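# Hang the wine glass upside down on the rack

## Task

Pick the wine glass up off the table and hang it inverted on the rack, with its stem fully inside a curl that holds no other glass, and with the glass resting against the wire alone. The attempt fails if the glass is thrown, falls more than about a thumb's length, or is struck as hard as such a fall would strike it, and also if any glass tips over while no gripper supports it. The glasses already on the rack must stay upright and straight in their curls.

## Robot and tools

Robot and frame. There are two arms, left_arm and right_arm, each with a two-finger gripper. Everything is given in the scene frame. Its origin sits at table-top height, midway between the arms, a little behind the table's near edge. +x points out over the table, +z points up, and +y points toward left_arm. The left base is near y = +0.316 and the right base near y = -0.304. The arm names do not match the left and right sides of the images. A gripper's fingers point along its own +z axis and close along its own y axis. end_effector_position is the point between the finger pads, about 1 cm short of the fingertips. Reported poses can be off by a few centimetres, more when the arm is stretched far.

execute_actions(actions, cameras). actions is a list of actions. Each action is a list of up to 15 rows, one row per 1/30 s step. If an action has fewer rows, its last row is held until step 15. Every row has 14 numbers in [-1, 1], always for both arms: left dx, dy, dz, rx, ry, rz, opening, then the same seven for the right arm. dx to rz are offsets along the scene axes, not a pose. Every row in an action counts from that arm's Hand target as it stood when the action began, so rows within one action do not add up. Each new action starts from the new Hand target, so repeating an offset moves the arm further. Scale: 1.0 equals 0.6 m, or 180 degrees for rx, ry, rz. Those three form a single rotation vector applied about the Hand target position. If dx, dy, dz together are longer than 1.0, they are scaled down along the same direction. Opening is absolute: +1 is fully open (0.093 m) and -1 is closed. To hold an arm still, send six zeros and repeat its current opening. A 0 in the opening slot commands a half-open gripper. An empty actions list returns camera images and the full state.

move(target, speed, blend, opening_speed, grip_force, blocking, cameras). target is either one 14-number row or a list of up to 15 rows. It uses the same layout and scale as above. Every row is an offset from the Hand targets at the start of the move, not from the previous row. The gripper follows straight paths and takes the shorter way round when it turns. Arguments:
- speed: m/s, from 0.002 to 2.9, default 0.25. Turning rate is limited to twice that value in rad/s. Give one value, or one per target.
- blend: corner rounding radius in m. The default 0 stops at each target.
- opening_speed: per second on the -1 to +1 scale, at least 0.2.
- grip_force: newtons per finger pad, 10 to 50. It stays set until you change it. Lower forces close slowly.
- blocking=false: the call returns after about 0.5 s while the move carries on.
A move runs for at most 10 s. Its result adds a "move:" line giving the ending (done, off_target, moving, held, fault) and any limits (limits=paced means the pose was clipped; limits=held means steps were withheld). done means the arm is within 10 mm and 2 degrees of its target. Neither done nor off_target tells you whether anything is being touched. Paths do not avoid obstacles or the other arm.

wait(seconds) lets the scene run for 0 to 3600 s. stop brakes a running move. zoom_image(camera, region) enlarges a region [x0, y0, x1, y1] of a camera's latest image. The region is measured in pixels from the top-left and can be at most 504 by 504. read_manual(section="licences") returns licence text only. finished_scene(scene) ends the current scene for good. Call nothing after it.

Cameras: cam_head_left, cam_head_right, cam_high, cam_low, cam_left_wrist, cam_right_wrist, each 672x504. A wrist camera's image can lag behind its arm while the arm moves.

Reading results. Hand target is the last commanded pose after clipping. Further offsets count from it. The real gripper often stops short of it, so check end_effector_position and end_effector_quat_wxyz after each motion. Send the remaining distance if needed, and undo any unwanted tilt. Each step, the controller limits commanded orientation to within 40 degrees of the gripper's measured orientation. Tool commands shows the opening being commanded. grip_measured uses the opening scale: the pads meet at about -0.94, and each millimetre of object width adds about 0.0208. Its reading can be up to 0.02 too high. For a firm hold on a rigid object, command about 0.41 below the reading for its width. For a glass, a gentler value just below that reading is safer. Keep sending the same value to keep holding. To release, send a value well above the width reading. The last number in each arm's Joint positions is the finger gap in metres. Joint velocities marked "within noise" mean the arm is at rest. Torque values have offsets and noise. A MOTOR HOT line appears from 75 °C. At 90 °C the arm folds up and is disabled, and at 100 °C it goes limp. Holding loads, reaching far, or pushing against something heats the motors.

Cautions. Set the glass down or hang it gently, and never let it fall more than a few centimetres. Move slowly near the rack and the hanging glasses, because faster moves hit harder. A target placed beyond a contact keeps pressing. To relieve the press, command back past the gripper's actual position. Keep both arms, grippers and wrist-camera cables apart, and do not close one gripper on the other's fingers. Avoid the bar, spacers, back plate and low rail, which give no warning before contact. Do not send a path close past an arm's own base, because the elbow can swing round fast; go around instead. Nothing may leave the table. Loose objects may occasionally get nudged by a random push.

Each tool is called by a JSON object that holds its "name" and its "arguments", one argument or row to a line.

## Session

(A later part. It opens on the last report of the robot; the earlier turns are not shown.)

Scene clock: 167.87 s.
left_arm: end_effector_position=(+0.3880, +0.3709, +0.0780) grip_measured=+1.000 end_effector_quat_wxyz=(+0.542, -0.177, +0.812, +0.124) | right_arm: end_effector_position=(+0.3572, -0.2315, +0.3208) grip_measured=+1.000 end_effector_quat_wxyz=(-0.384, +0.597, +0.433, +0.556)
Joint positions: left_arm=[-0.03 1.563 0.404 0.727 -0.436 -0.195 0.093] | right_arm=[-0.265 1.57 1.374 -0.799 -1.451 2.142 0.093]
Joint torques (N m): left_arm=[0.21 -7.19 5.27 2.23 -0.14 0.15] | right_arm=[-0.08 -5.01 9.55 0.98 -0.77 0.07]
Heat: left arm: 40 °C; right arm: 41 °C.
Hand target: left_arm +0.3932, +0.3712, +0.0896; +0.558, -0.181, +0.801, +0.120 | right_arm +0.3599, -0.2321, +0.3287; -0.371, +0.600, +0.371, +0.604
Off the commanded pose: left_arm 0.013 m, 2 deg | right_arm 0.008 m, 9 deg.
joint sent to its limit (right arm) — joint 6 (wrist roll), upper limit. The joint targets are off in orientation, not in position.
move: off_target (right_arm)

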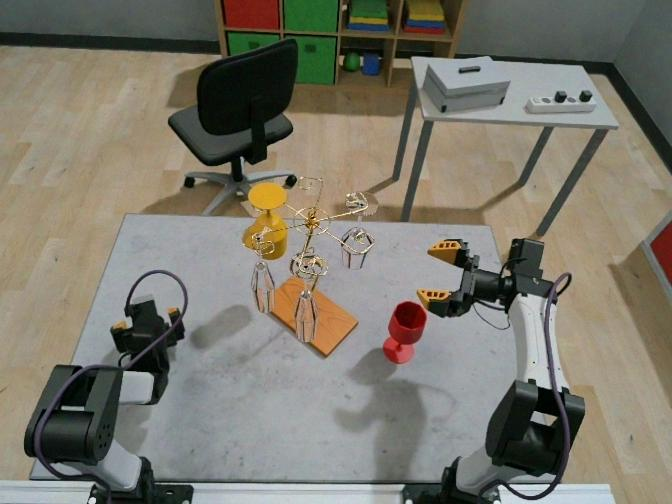

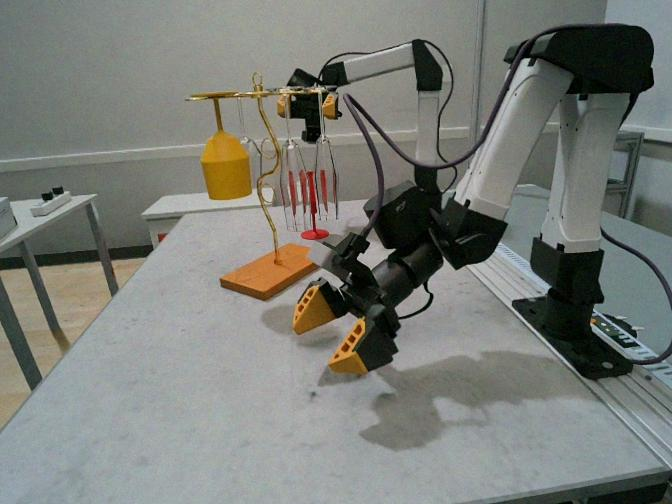

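{"name": "move", "arguments": {
  "target": [
    [0,0,0,0,0,0,1,0,0,0,-0.227,-0.4455,0,1],
    [0,0,0,0,0,0,1,-0.004,0,0,-0.44,-0.88,0,1],
    [0,0,0,0,0,0,1,-0.025,-0.04,-0.16,-0.44,-0.88,0,1]
  ],
  "speed": 0.5,
  "cameras": ["cam_head_right","cam_right_wrist","cam_high"]
}}

Scene clock: 178.23 s.
left_arm: end_effector_position=(+0.3880, +0.3709, +0.0780) grip_measured=+1.000 end_effector_quat_wxyz=(+0.542, -0.177, +0.812, +0.124) | right_arm: end_effector_position=(+0.3440, -0.2541, +0.2342) grip_measured=+1.000 end_effector_quat_wxyz=(+0.581, -0.349, +0.621, +0.394)
Joint positions: left_arm=[-0.03 1.563 0.404 0.727 -0.436 -0.195 0.093] | right_arm=[-0.351 1.476 0.705 0.498 -1.46 -0.176 0.093]
Joint torques (N m): left_arm=[0.23 -7.15 5.26 2.24 -0.15 0.14] | right_arm=[-0.43 -3.74 6.04 1.82 -0.36 -0.34]
Heat: left arm: 41 °C; right arm: 40 °C.
Hand target: left_arm +0.3932, +0.3712, +0.0896; +0.558, -0.181, +0.801, +0.120 | right_arm +0.3449, -0.2562, +0.2327; +0.591, -0.358, +0.611, +0.385
Off the commanded pose: left_arm 0.013 m, 2 deg | right_arm 0.003 m, 2 deg.
move: done
cam_right_wrist: T_world_to_cam=[[0.88339, -0.46276, -0.07406, -0.40473], [-0.26349, -0.35975, -0.89507, 0.24762], [0.38756, 0.8102, -0.43974, 0.26462]] pos_world=[0.32022, -0.31261, 0.30803]
Images, in order (width x height): cam_head_right 672x504, cam_high 672x504, cam_right_wrist 672x504.

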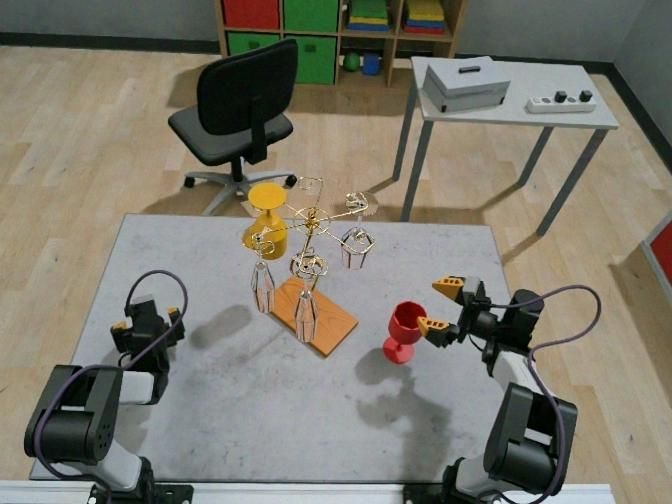

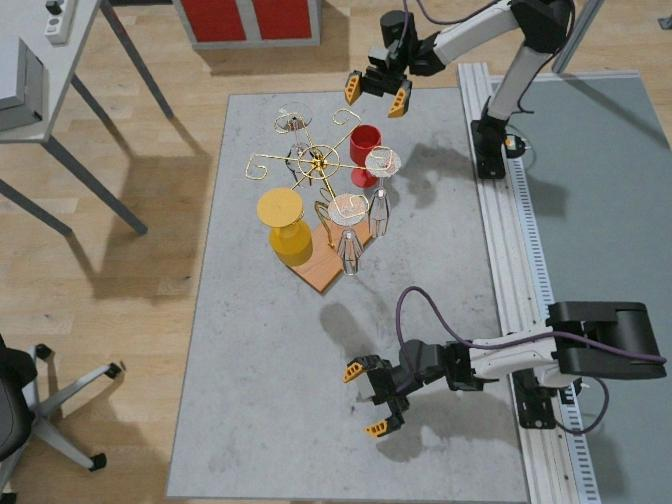

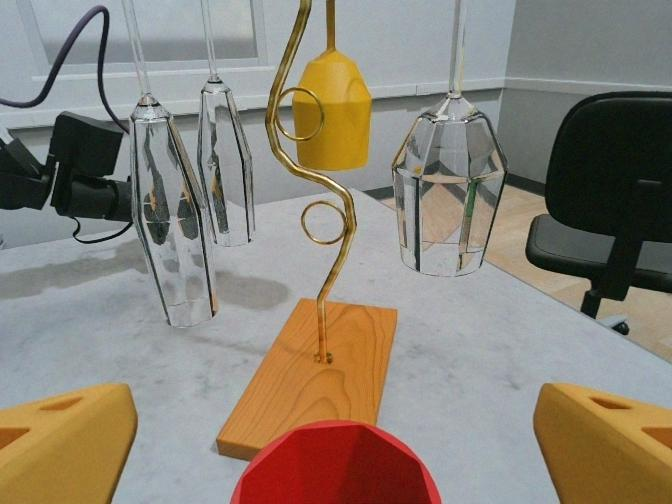

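{"name": "move", "arguments": {
  "target": [
    [0,0,0,0,0,0,1,0.021,0.038,-0.02,-0.013,-0.025,0,1],
    [0,0,0,0,0,0,1,0.021,0.038,-0.158,-0.013,-0.025,0,1]
  ],
  "speed": 0.12,
  "blend": [0.005,0],
  "cameras": ["cam_right_wrist","cam_head_right"]
}}

{"name": "zoom_image", "arguments": {
  "camera": "cam_head_right",
  "region": [360, 270, 480, 390]
}}

Scene clock: 185.27 s.
left_arm: end_effector_position=(+0.3880, +0.3709, +0.0780) grip_measured=+1.000 end_effector_quat_wxyz=(+0.542, -0.177, +0.812, +0.124) | right_arm: end_effector_position=(+0.3566, -0.2356, +0.1395) grip_measured=+1.000 end_effector_quat_wxyz=(+0.600, -0.388, +0.601, +0.359)
Joint positions: left_arm=[-0.03 1.563 0.404 0.727 -0.436 -0.195 0.093] | right_arm=[-0.28 1.836 0.558 1.059 -1.395 -0.237 0.093]
Joint torques (N m): left_arm=[0.21 -7.16 5.27 2.24 -0.15 0.15] | right_arm=[0.92 -5.22 4 1.9 -0.16 0.02]
Heat: left arm: 41 °C; right arm: 41 °C.
Hand target: left_arm +0.3932, +0.3712, +0.0896; +0.558, -0.181, +0.801, +0.120 | right_arm +0.3575, -0.2334, +0.1378; +0.607, -0.385, +0.596, +0.358
Off the commanded pose: left_arm 0.013 m, 2 deg | right_arm 0.003 m, 1 deg.
move: done
cam_right_wrist: T_world_to_cam=[[0.88841, -0.457, 0.04328, -0.43128], [-0.16982, -0.4148, -0.89393, 0.12632], [0.42647, 0.78683, -0.44612, 0.18458]] pos_world=[0.32588, -0.28993, 0.21393]
Images, in order (width x height): cam_head_right 672x504, cam_right_wrist 672x504.

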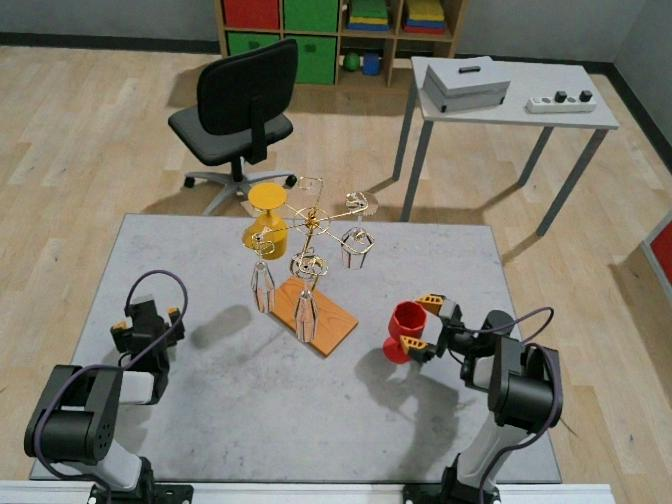

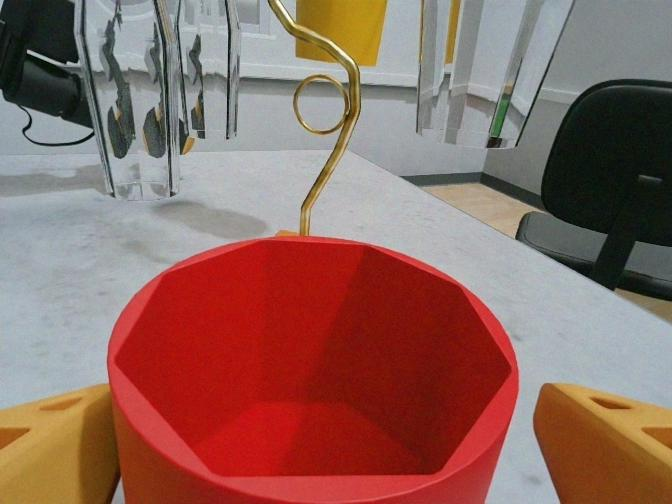

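Scaled by 4.200 from the camera's image (finer frame: 960x720).

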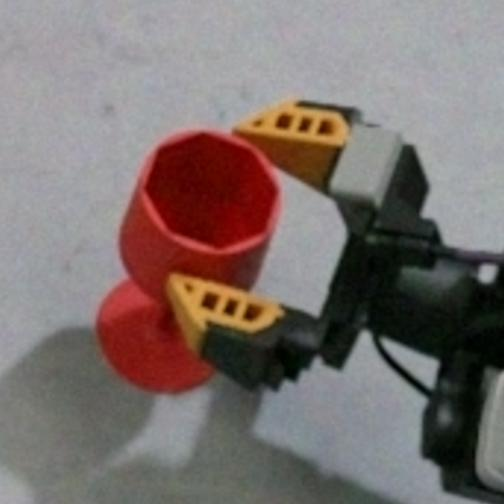

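{"name": "move", "arguments": {
  "target": [
    [0,0,0,0,0,0,1,-0.006,0.003,-0.004,0,0,0,1],
    [0,0,0,0,0,0,1,0.004,0.023,-0.004,0,0,0,1],
    [0,0,0,0,0,0,1,0.004,0.023,-0.004,0,0,0,0.25]
  ],
  "speed": 0.08,
  "blend": [0.003,0,0],
  "opening_speed": 0.5,
  "cameras": ["cam_right_wrist"]
}}

Scene clock: 191.07 s.
left_arm: end_effector_position=(+0.3880, +0.3709, +0.0780) grip_measured=+1.000 end_effector_quat_wxyz=(+0.542, -0.177, +0.812, +0.124) | right_arm: end_effector_position=(+0.3597, -0.2223, +0.1361) grip_measured=+0.584 end_effector_quat_wxyz=(+0.601, -0.383, +0.600, +0.363)
Joint positions: left_arm=[-0.03 1.563 0.404 0.727 -0.436 -0.195 0.093] | right_arm=[-0.233 1.885 0.541 1.212 -1.348 -0.14 0.073]
Joint torques (N m): left_arm=[0.21 -7.15 5.26 2.24 -0.15 0.14] | right_arm=[1.02 -5.3 3.44 2.04 -0.06 0]
Heat: left arm: 41 °C; right arm: 41 °C.
Hand target: left_arm +0.3932, +0.3712, +0.0896; +0.558, -0.181, +0.801, +0.120 | right_arm +0.3599, -0.2196, +0.1354; +0.607, -0.385, +0.596, +0.358
Off the commanded pose: left_arm 0.013 m, 2 deg | right_arm 0.003 m, 1 deg.
move: done
cam_right_wrist: T_world_to_cam=[[0.88753, -0.4595, 0.03391, -0.42668], [-0.17452, -0.40338, -0.89824, 0.13417], [0.42642, 0.79129, -0.4382, 0.17125]] pos_world=[0.32909, -0.27744, 0.21002]

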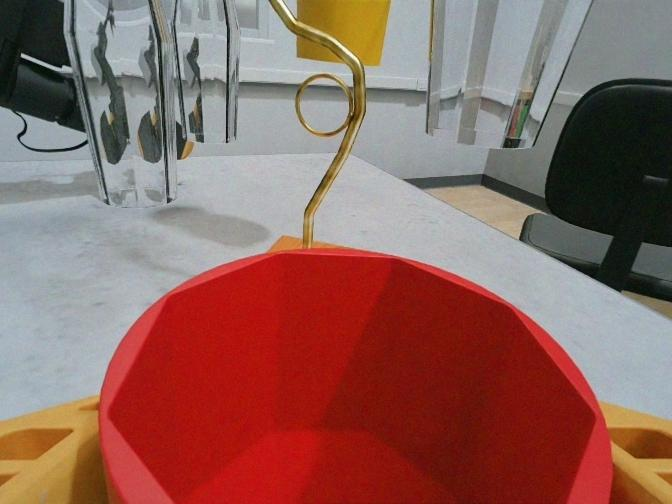

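{"name": "move", "arguments": {
  "target": [
    [0,0,0,0,0,0,1,0,0,0.1,0,0,0,0.25],
    [0,0,0,0,0,0,1,-0.04,-0.1,0.29,0.2285,0.4445,0,0.25]
  ],
  "speed": 0.3,
  "blend": [0.02,0]
}}

{"name": "move", "arguments": {
  "target": [0,0,0,0,0,0,1,0,0,0,0.2285,0.4445,0,0.25],
  "speed": 0.4,
  "cameras": ["cam_low","cam_head_right"]
}}

Scene clock: 201.43 s.
left_arm: end_effector_position=(+0.3880, +0.3709, +0.0780) grip_measured=+1.000 end_effector_quat_wxyz=(+0.542, -0.177, +0.812, +0.124) | right_arm: end_effector_position=(+0.3386, -0.2785, +0.2904) grip_measured=+0.580 end_effector_quat_wxyz=(+0.162, +0.168, +0.684, +0.690)
Joint positions: left_arm=[-0.03 1.563 0.404 0.727 -0.436 -0.195 0.093] | right_arm=[-0.434 1.398 0.865 0.272 -1.537 1.332 0.073]
Joint torques (N m): left_arm=[0.23 -7.16 5.24 2.24 -0.15 0.13] | right_arm=[-0.42 -6.8 10.06 1.55 -0.36 -0.05]
Heat: left arm: 42 °C; right arm: 41 °C.
Hand target: left_arm +0.3932, +0.3712, +0.0896; +0.558, -0.181, +0.801, +0.120 | right_arm +0.3359, -0.2795, +0.3095; +0.179, +0.149, +0.687, +0.688
Off the commanded pose: left_arm 0.013 m, 2 deg | right_arm 0.019 m, 3 deg.
move: off_target (right_arm)

Scene clock: 204.47 s.
left_arm: end_effector_position=(+0.3880, +0.3709, +0.0780) grip_measured=+1.000 end_effector_quat_wxyz=(+0.542, -0.177, +0.812, +0.124) | right_arm: end_effector_position=(+0.3322, -0.2757, +0.3015) grip_measured=+0.579 end_effector_quat_wxyz=(-0.358, +0.596, +0.388, +0.604)
Joint positions: left_arm=[-0.03 1.563 0.404 0.727 -0.436 -0.195 0.093] | right_arm=[-0.434 1.456 1.141 -0.656 -1.538 2.142 0.073]
Joint torques (N m): left_arm=[0.2 -7.15 5.24 2.24 -0.14 0.14] | right_arm=[-0.58 -4.29 9.68 0.98 -0.62 0.09]
Heat: left arm: 42 °C; right arm: 41 °C.
Hand target: left_arm +0.3933, +0.3712, +0.0896; +0.558, -0.181, +0.801, +0.120 | right_arm +0.3359, -0.2795, +0.3094; -0.353, +0.596, +0.376, +0.615
Off the commanded pose: left_arm 0.013 m, 2 deg | right_arm 0.010 m, 2 deg.
joint sent to its limit (right arm) — joint 6 (wrist roll), upper limit. The joint targets still meet the commanded pose.
move: done
Images, in order (width x height): cam_head_right 672x504, cam_low 672x504.

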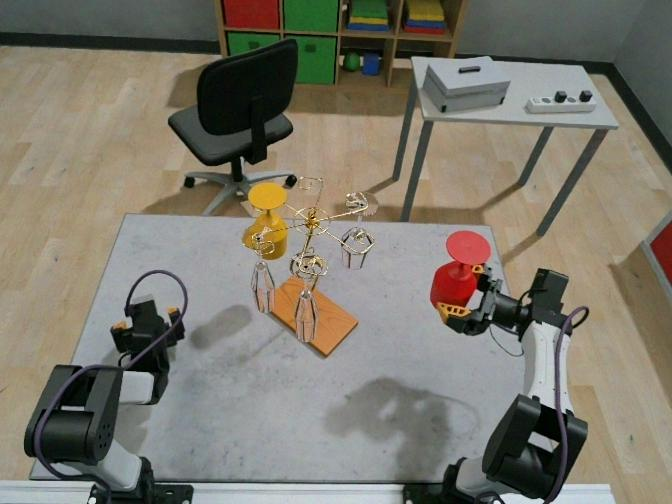

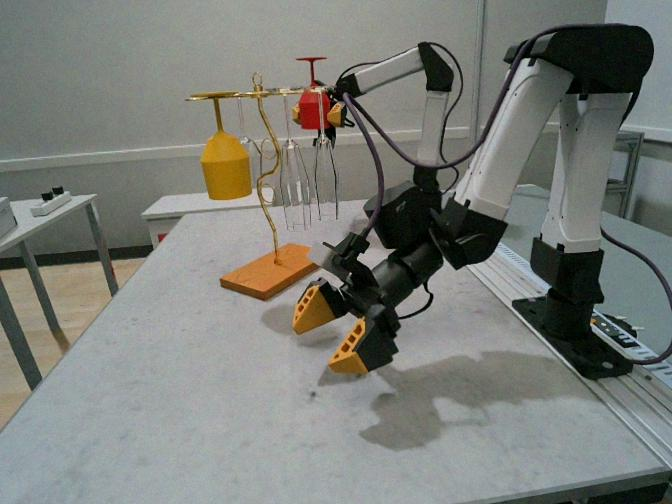

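{"name": "move", "arguments": {
  "target": [0,0,0,0,0,0,1,0.148,0.176,-0.046,0.0095,0.054,0,0.25],
  "speed": 0.2,
  "cameras": ["cam_head_right","cam_high","cam_low"]
}}

{"name": "zoom_image", "arguments": {
  "camera": "cam_head_right",
  "region": [300, 170, 460, 290]
}}

{"name": "zoom_image", "arguments": {
  "camera": "cam_high",
  "region": [260, 40, 400, 180]
}}

{"name": "zoom_image", "arguments": {
  "camera": "cam_low",
  "region": [220, 40, 370, 190]
}}

Scene clock: 240.70 s.
left_arm: end_effector_position=(+0.3880, +0.3709, +0.0779) grip_measured=+1.000 end_effector_quat_wxyz=(+0.542, -0.177, +0.812, +0.124) | right_arm: end_effector_position=(+0.4213, -0.1771, +0.2760) grip_measured=+0.579 end_effector_quat_wxyz=(-0.430, +0.609, +0.466, +0.477)
Joint positions: left_arm=[-0.03 1.563 0.404 0.727 -0.436 -0.195 0.093] | right_arm=[-0.081 1.9 1.65 -0.855 -1.361 2.142 0.073]
Joint torques (N m): left_arm=[0.2 -7.15 5.29 2.24 -0.14 0.14] | right_arm=[0.75 -7.6 9.63 0.89 -0.66 0.09]
Motor temperatures (°C): left_arm=[27 36 37 43 27 28 26] | right_arm=[28 37 36 38 25 28 27]
Heat: left arm: 43 °C; right arm: 38 °C.
Hand target: left_arm +0.3932, +0.3712, +0.0895; +0.558, -0.181, +0.801, +0.120 | right_arm +0.4247, -0.1740, +0.2817; -0.393, +0.641, +0.336, +0.568
Off the commanded pose: left_arm 0.013 m, 2 deg | right_arm 0.007 m, 19 deg.
joint sent to its limit (right arm) — joint 6 (wrist roll), upper limit. The joint targets are off in orientation, not in position.
move: off_target (right_arm)

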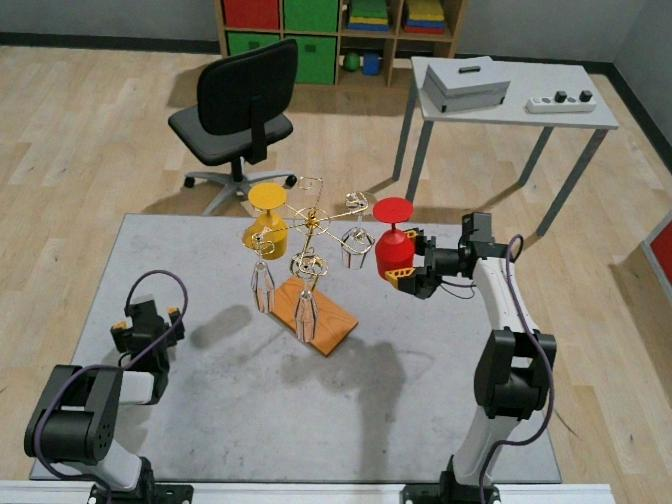

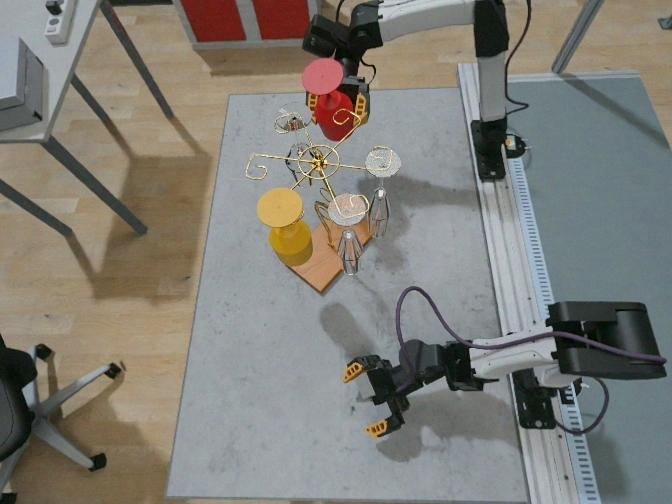

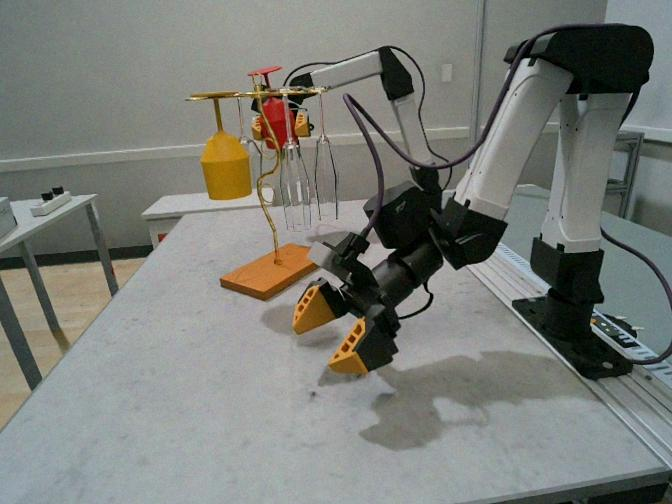

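Scaled by 3.150 from the camera's image (finer frame: 960x720).

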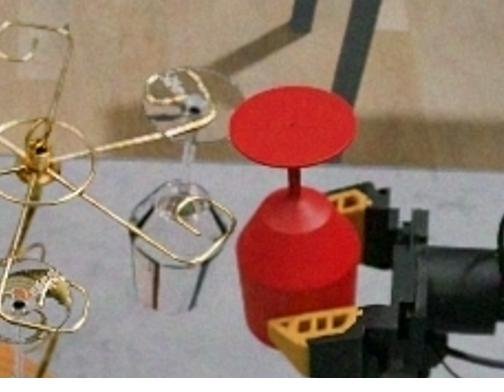

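Scaled by 3.600 from the camera's image (finer frame: 960x720).

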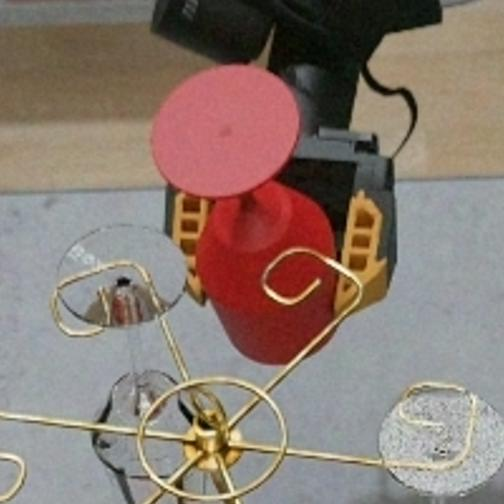

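Scaled by 3.360 from the camera's image (finer frame: 960x720).

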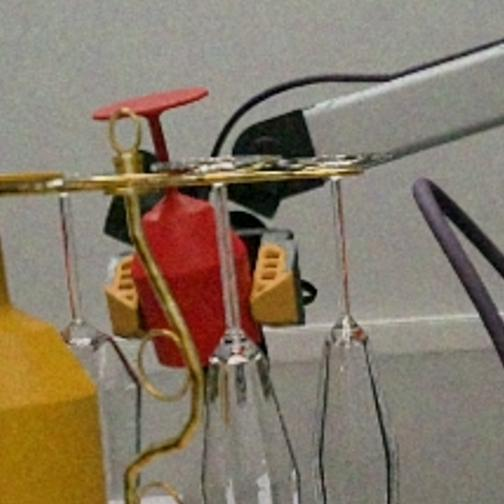

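{"name": "move", "arguments": {
  "target": [0,0,0,0,0,0,1,0,0,0,0.010,0.0025,0.1093,0.25],
  "speed": 0.2
}}

Scene clock: 250.30 s.
left_arm: end_effector_position=(+0.3880, +0.3709, +0.0779) grip_measured=+1.000 end_effector_quat_wxyz=(+0.542, -0.177, +0.812, +0.124) | right_arm: end_effector_position=(+0.4205, -0.1737, +0.2744) grip_measured=+0.579 end_effector_quat_wxyz=(-0.494, +0.576, +0.442, +0.479)
Joint positions: left_arm=[-0.03 1.563 0.404 0.727 -0.436 -0.195 0.093] | right_arm=[-0.081 1.959 1.65 -0.856 -1.502 2.142 0.073]
Joint torques (N m): left_arm=[0.21 -7.16 5.27 2.24 -0.16 0.15] | right_arm=[0.05 -7.91 9.2 0.94 -0.89 0.1]
Heat: left arm: 43 °C; right arm: 38 °C.
Hand target: left_arm +0.3932, +0.3712, +0.0895; +0.558, -0.181, +0.801, +0.120 | right_arm +0.4247, -0.1740, +0.2817; -0.495, +0.570, +0.430, +0.495
Off the commanded pose: left_arm 0.013 m, 2 deg | right_arm 0.008 m, 2 deg.
joint sent to its limit (right arm) — joint 6 (wrist roll), upper limit. The joint targets still meet the commanded pose.
move: done

{"name": "move", "arguments": {
  "target": [
    [0,0,0,0,0,0,1,0,0.0625,-0.01,0,0,0,0.25],
    [0,0,0,0,0,0,1,-0.007,0.115,-0.01,0,0,0,0.25]
  ],
  "speed": 0.08,
  "blend": [0.01,0],
  "cameras": ["cam_head_right","cam_high","cam_low"]
}}

{"name": "zoom_image", "arguments": {
  "camera": "cam_head_right",
  "region": [310, 170, 430, 290]
}}

{"name": "zoom_image", "arguments": {
  "camera": "cam_high",
  "region": [270, 60, 390, 180]
}}

{"name": "zoom_image", "arguments": {
  "camera": "cam_low",
  "region": [220, 40, 340, 160]
}}

Scene clock: 263.80 s.
left_arm: end_effector_position=(+0.3880, +0.3709, +0.0779) grip_measured=+1.000 end_effector_quat_wxyz=(+0.542, -0.177, +0.812, +0.124) | right_arm: end_effector_position=(+0.4177, -0.1084, +0.2711) grip_measured=+0.579 end_effector_quat_wxyz=(+0.509, -0.548, -0.496, -0.440)
Joint positions: left_arm=[-0.03 1.563 0.404 0.727 -0.436 -0.195 0.093] | right_arm=[0.077 2.034 1.765 -0.874 -1.459 2.142 0.073]
Joint torques (N m): left_arm=[0.21 -7.15 5.26 2.24 -0.15 0.15] | right_arm=[0.76 -8.42 9.48 0.8 -0.7 0.1]
Heat: left arm: 43 °C; right arm: 40 °C.
Hand target: left_arm +0.3932, +0.3712, +0.0895; +0.558, -0.181, +0.801, +0.120 | right_arm +0.4205, -0.1050, +0.2757; +0.495, -0.570, -0.430, -0.495
Off the commanded pose: left_arm 0.013 m, 2 deg | right_arm 0.006 m, 10 deg.
joint sent to its limit (right arm) — joint 6 (wrist roll), upper limit. The joint targets are off in orientation, not in position.
move: off_target (right_arm)

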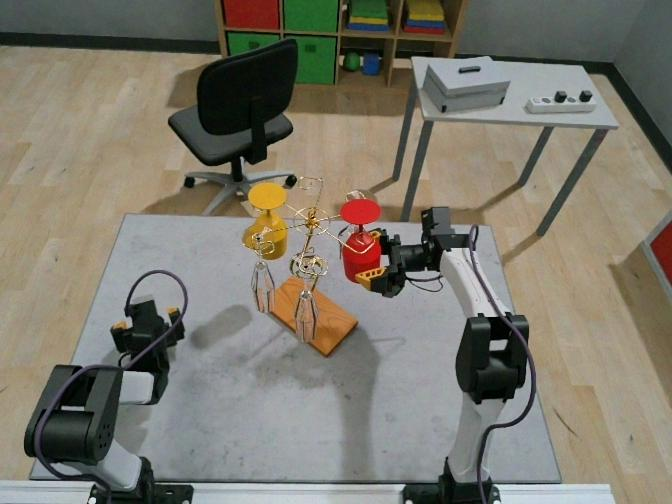

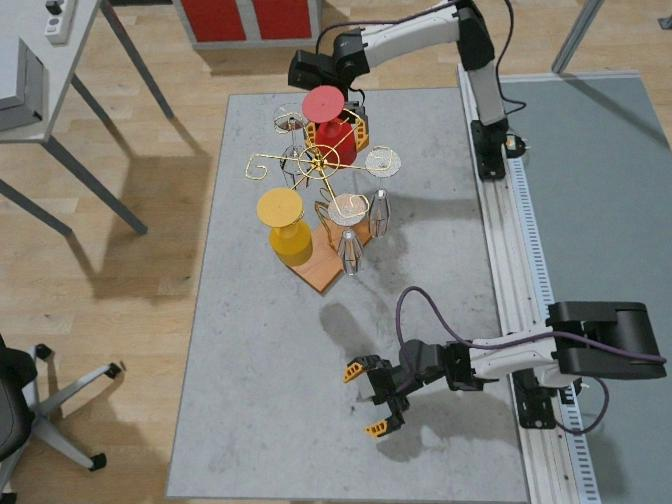

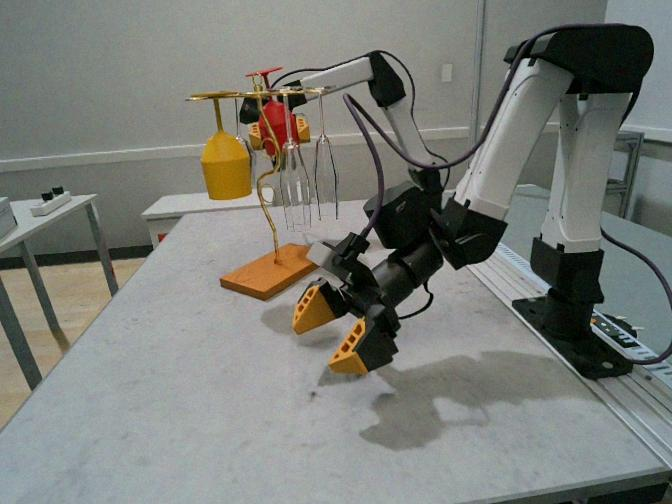

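Scaled by 4.200 from the camera's image (finer frame: 960x720).

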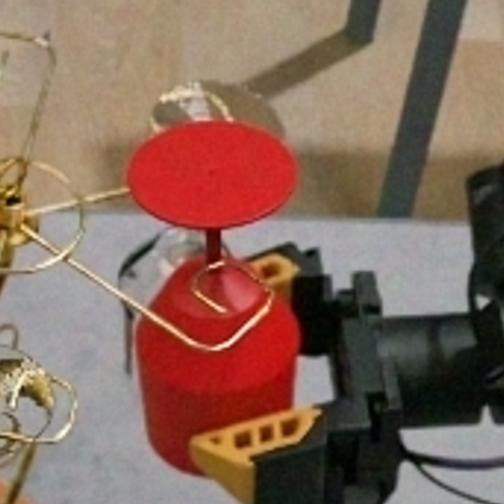

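Scaled by 4.200 from the camera's image (finer frame: 960x720).

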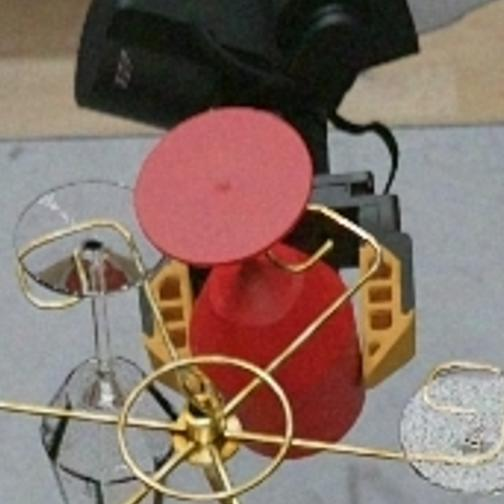

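Scaled by 4.200 from the camera's image (finer frame: 960x720).

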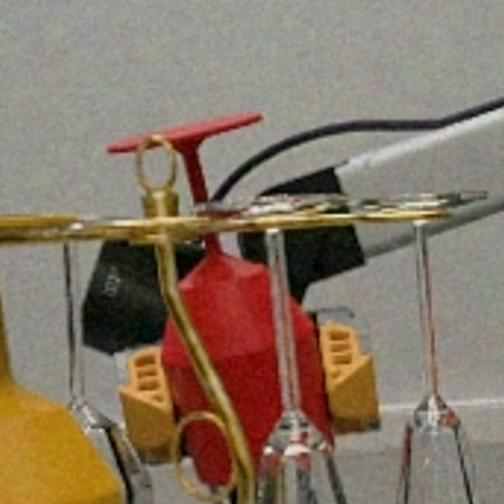

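{"name": "move", "arguments": {
  "target": [
    [0,0,0,0,0,0,1,0,0,0,0,0,0.05,0.25],
    [0,0,0,0,0,0,1,-0.003,0.035,0,0,0,0.05,0.25]
  ],
  "speed": 0.08
}}

Scene clock: 272.83 s.
left_arm: end_effector_position=(+0.3880, +0.3709, +0.0779) grip_measured=+1.000 end_effector_quat_wxyz=(+0.542, -0.177, +0.812, +0.124) | right_arm: end_effector_position=(+0.4157, -0.0867, +0.2717) grip_measured=+0.579 end_effector_quat_wxyz=(+0.536, -0.524, -0.504, -0.429)
Joint positions: left_arm=[-0.03 1.563 0.404 0.727 -0.436 -0.195 0.093] | right_arm=[0.126 2.084 1.817 -0.883 -1.502 2.142 0.073]
Joint torques (N m): left_arm=[0.24 -7.16 5.26 2.24 -0.15 0.14] | right_arm=[0.53 -8.76 9.55 0.78 -0.71 0.09]
Heat: left arm: 43 °C; right arm: 41 °C.
Hand target: left_arm +0.3932, +0.3712, +0.0896; +0.558, -0.181, +0.801, +0.120 | right_arm +0.4188, -0.0840, +0.2757; +0.533, -0.535, -0.473, -0.455
Off the commanded pose: left_arm 0.013 m, 2 deg | right_arm 0.006 m, 5 deg.
joint sent to its limit (right arm) — joint 6 (wrist roll), upper limit. The joint targets are off in orientation, not in position.
move: off_target (right_arm)

{"name": "move", "arguments": {
  "target": [
    [0,0,0,0,0,0,1,-0.0175,0.0125,0,0,0,0,0.25],
    [0,0,0,0,0,0,1,-0.049,0.001,0,0,0,0,0.25]
  ],
  "speed": 0.06,
  "blend": [0.004,0],
  "cameras": ["cam_head_right","cam_high","cam_low"]
}}

{"name": "zoom_image", "arguments": {
  "camera": "cam_head_right",
  "region": [310, 180, 410, 280]
}}

{"name": "zoom_image", "arguments": {
  "camera": "cam_high",
  "region": [290, 70, 390, 170]
}}

{"name": "zoom_image", "arguments": {
  "camera": "cam_low",
  "region": [220, 40, 340, 160]
}}

Scene clock: 279.17 s.
left_arm: end_effector_position=(+0.3880, +0.3709, +0.0779) grip_measured=+1.000 end_effector_quat_wxyz=(+0.542, -0.177, +0.812, +0.124) | right_arm: end_effector_position=(+0.3948, -0.0828, +0.2567) grip_measured=+0.579 end_effector_quat_wxyz=(+0.549, -0.536, -0.495, -0.408)
Joint positions: left_arm=[-0.03 1.563 0.404 0.727 -0.436 -0.195 0.093] | right_arm=[0.141 2.03 1.689 -0.865 -1.495 2.142 0.073]
Joint torques (N m): left_arm=[0.18 -7.16 5.26 2.24 -0.14 0.14] | right_arm=[0.16 -13.05 6.01 1.01 -0.75 0.11]
Motor temperatures (°C): left_arm=[27 36 37 44 27 28 26] | right_arm=[28 43 37 37 25 28 27]
Heat: left arm: 44 °C; right arm: 43 °C.
Hand target: left_arm +0.3932, +0.3712, +0.0896; +0.558, -0.181, +0.801, +0.120 | right_arm +0.3893, -0.0834, +0.2758; +0.533, -0.534, -0.473, -0.455
Off the commanded pose: left_arm 0.013 m, 2 deg | right_arm 0.020 m, 6 deg.
joint sent to its limit (right arm) — joint 6 (wrist roll), upper limit. The joint targets are off in orientation, not in position.
move: off_target (right_arm)

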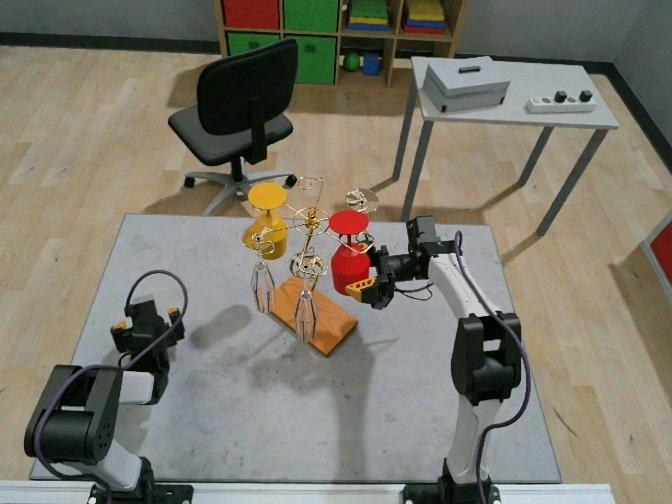

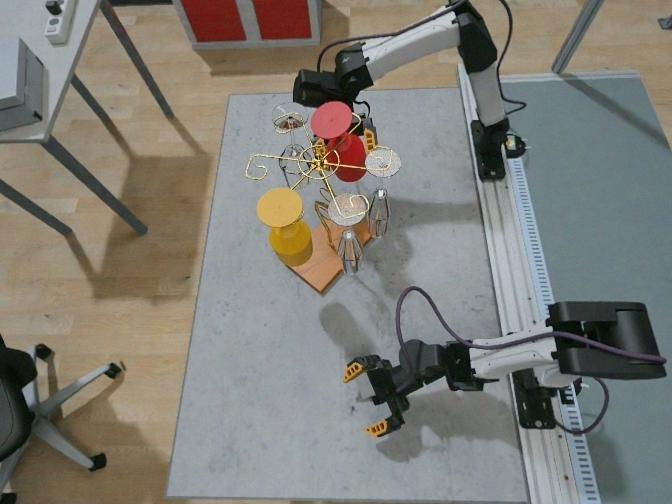

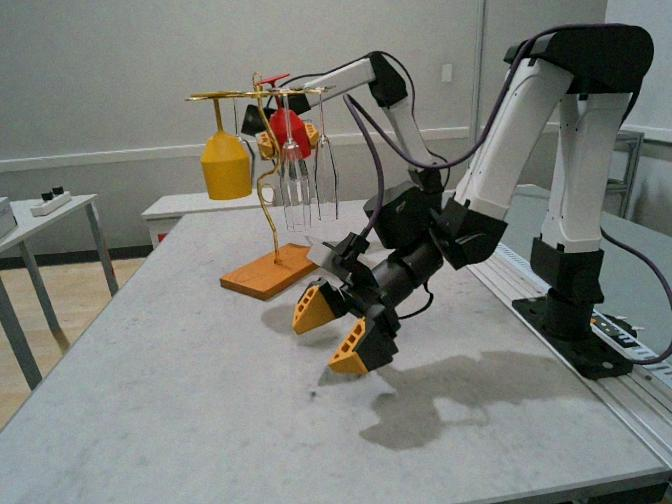

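Scaled by 5.040 from the camera's image (finer frame: 960x720).

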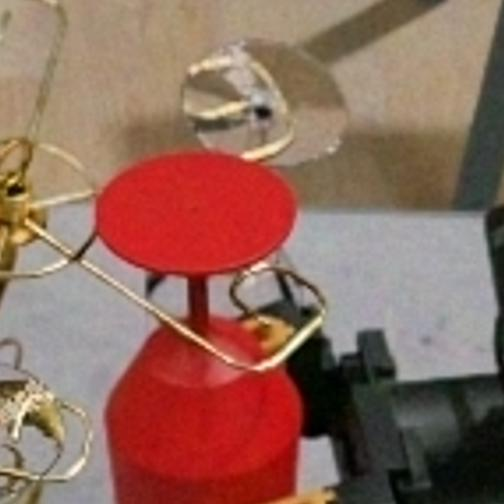

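Scaled by 5.040 from the camera's image (finer frame: 960x720).

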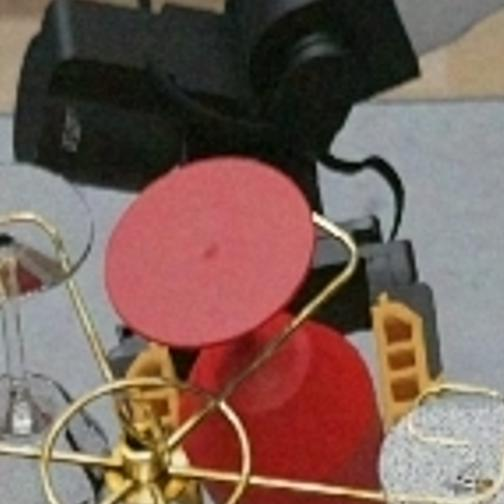

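Scaled by 4.200 from the camera's image (finer frame: 960x720).

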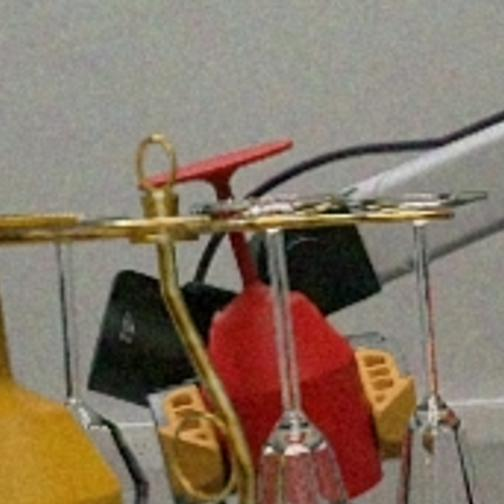

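{"name": "move", "arguments": {
  "target": [
    [0,0,0,0,0,0,1,0,0.008,0.02,0,0,0,0.25],
    [0,0,0,0,0,0,1,0,0.008,0.02,0.012,-0.03,0,0.25]
  ],
  "speed": 0.05
}}

Scene clock: 289.07 s.
left_arm: end_effector_position=(+0.3880, +0.3709, +0.0779) grip_measured=+1.000 end_effector_quat_wxyz=(+0.542, -0.177, +0.812, +0.124) | right_arm: end_effector_position=(+0.3989, -0.0811, +0.2644) grip_measured=+0.579 end_effector_quat_wxyz=(+0.532, -0.512, -0.517, -0.434)
Joint positions: left_arm=[-0.03 1.563 0.404 0.727 -0.436 -0.195 0.093] | right_arm=[0.144 2.021 1.69 -0.785 -1.501 2.142 0.073]
Joint torques (N m): left_arm=[0.21 -7.15 5.27 2.25 -0.15 0.14] | right_arm=[0.8 -13.45 6.2 1.16 -0.88 0.09]
Heat: left arm: 44 °C; right arm: 45 °C.
Hand target: left_arm +0.3932, +0.3712, +0.0896; +0.558, -0.181, +0.801, +0.120 | right_arm +0.3894, -0.0787, +0.2877; +0.520, -0.502, -0.489, -0.488
Off the commanded pose: left_arm 0.013 m, 2 deg | right_arm 0.025 m, 7 deg.
joint sent to its limit (right arm) — joint 6 (wrist roll), upper limit. The joint targets are off in orientation, not in position.
move: off_target (right_arm)

{"name": "move", "arguments": {
  "target": [0,0,0,0,0,0,1,-0.018,0.003,0.004,0,0,0,0.25],
  "speed": 0.05,
  "cameras": ["cam_head_right","cam_low","cam_head_left"]
}}

{"name": "zoom_image", "arguments": {
  "camera": "cam_head_right",
  "region": [310, 180, 410, 280]
}}

{"name": "zoom_image", "arguments": {
  "camera": "cam_head_left",
  "region": [310, 180, 410, 280]
}}

{"name": "zoom_image", "arguments": {
  "camera": "cam_low",
  "region": [220, 40, 340, 160]
}}

Scene clock: 295.50 s.
left_arm: end_effector_position=(+0.3880, +0.3709, +0.0779) grip_measured=+1.000 end_effector_quat_wxyz=(+0.542, -0.177, +0.812, +0.124) | right_arm: end_effector_position=(+0.3876, -0.0792, +0.2693) grip_measured=+0.579 end_effector_quat_wxyz=(+0.533, -0.508, -0.520, -0.433)
Joint positions: left_arm=[-0.03 1.563 0.404 0.727 -0.436 -0.195 0.093] | right_arm=[0.152 1.98 1.651 -0.782 -1.501 2.142 0.073]
Joint torques (N m): left_arm=[0.18 -7.16 5.29 2.24 -0.14 0.14] | right_arm=[0.84 -12.85 6.2 1.16 -0.83 0.09]
Motor temperatures (°C): left_arm=[27 36 37 44 27 28 26] | right_arm=[28 48 36 37 25 28 28]
Heat: left arm: 44 °C; right arm: 48 °C.
Hand target: left_arm +0.3932, +0.3712, +0.0896; +0.558, -0.181, +0.801, +0.120 | right_arm +0.3786, -0.0768, +0.2901; +0.520, -0.502, -0.489, -0.488
Off the commanded pose: left_arm 0.013 m, 2 deg | right_arm 0.023 m, 7 deg.
joint sent to its limit (right arm) — joint 6 (wrist roll), upper limit. The joint targets are off in orientation, not in position.
move: off_target (right_arm)
Images, in order (width x height): cam_head_left 672x504, cam_head_right 672x504, cam_low 672x504.

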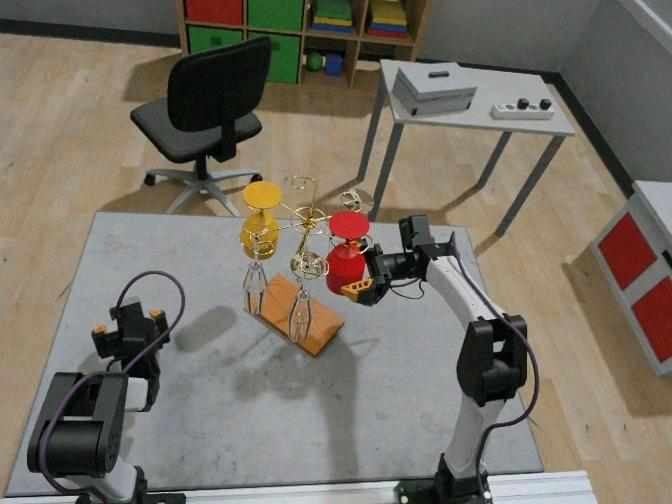

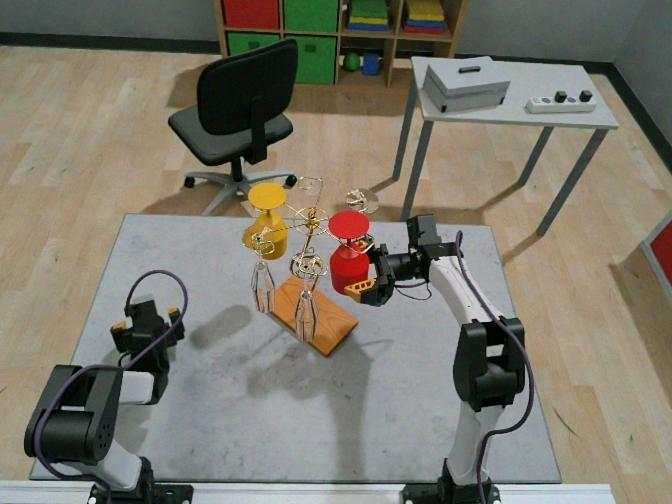

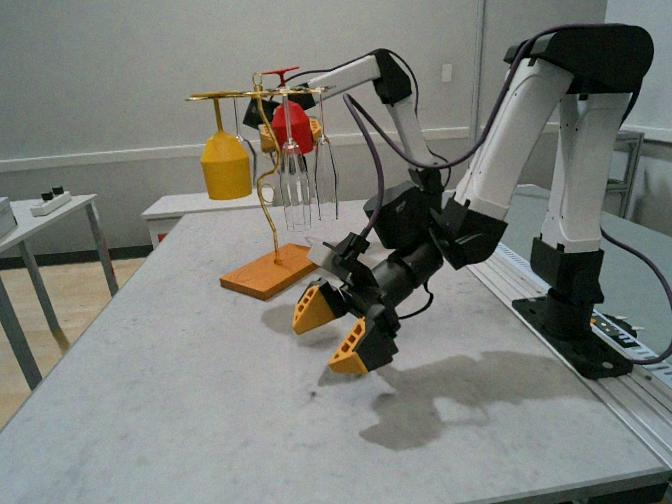

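Scaled by 5.040 from the camera's image (finer frame: 960x720).

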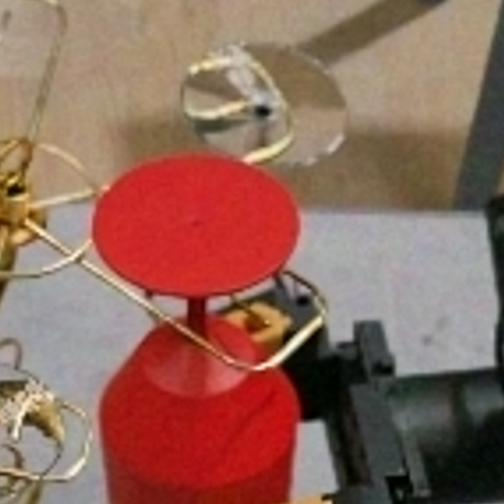

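Scaled by 5.040 from the camera's image (finer frame: 960x720).

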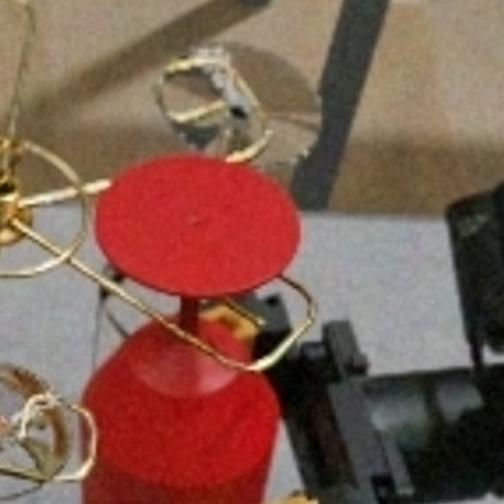

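Scaled by 4.200 from the camera's image (finer frame: 960x720).

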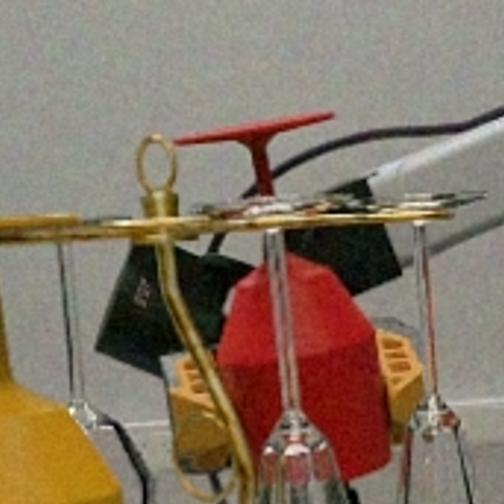

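{"name": "move", "arguments": {
  "target": [0,0,0,0,0,0,1,-0.023,-0.027,0,0,0,0,0.25],
  "speed": 0.05
}}

Scene clock: 299.67 s.
left_arm: end_effector_position=(+0.3880, +0.3709, +0.0779) grip_measured=+1.000 end_effector_quat_wxyz=(+0.542, -0.177, +0.812, +0.124) | right_arm: end_effector_position=(+0.3707, -0.0901, +0.2704) grip_measured=+0.579 end_effector_quat_wxyz=(+0.532, -0.511, -0.513, -0.439)
Joint positions: left_arm=[-0.03 1.563 0.404 0.727 -0.436 -0.195 0.093] | right_arm=[0.131 1.898 1.537 -0.749 -1.511 2.146 0.073]
Joint torques (N m): left_arm=[0.21 -7.16 5.29 2.24 -0.15 0.14] | right_arm=[-0.43 -12.12 6.13 1.15 -0.88 0.05]
Heat: left arm: 44 °C; right arm: 49 °C.
Hand target: left_arm +0.3932, +0.3712, +0.0896; +0.558, -0.181, +0.801, +0.120 | right_arm +0.3647, -0.0930, +0.2902; +0.520, -0.502, -0.489, -0.488
Off the commanded pose: left_arm 0.013 m, 2 deg | right_arm 0.021 m, 6 deg.
joint sent to its limit (right arm) — joint 6 (wrist roll), upper limit. The joint targets are off in orientation, not in position.
move: off_target (right_arm)


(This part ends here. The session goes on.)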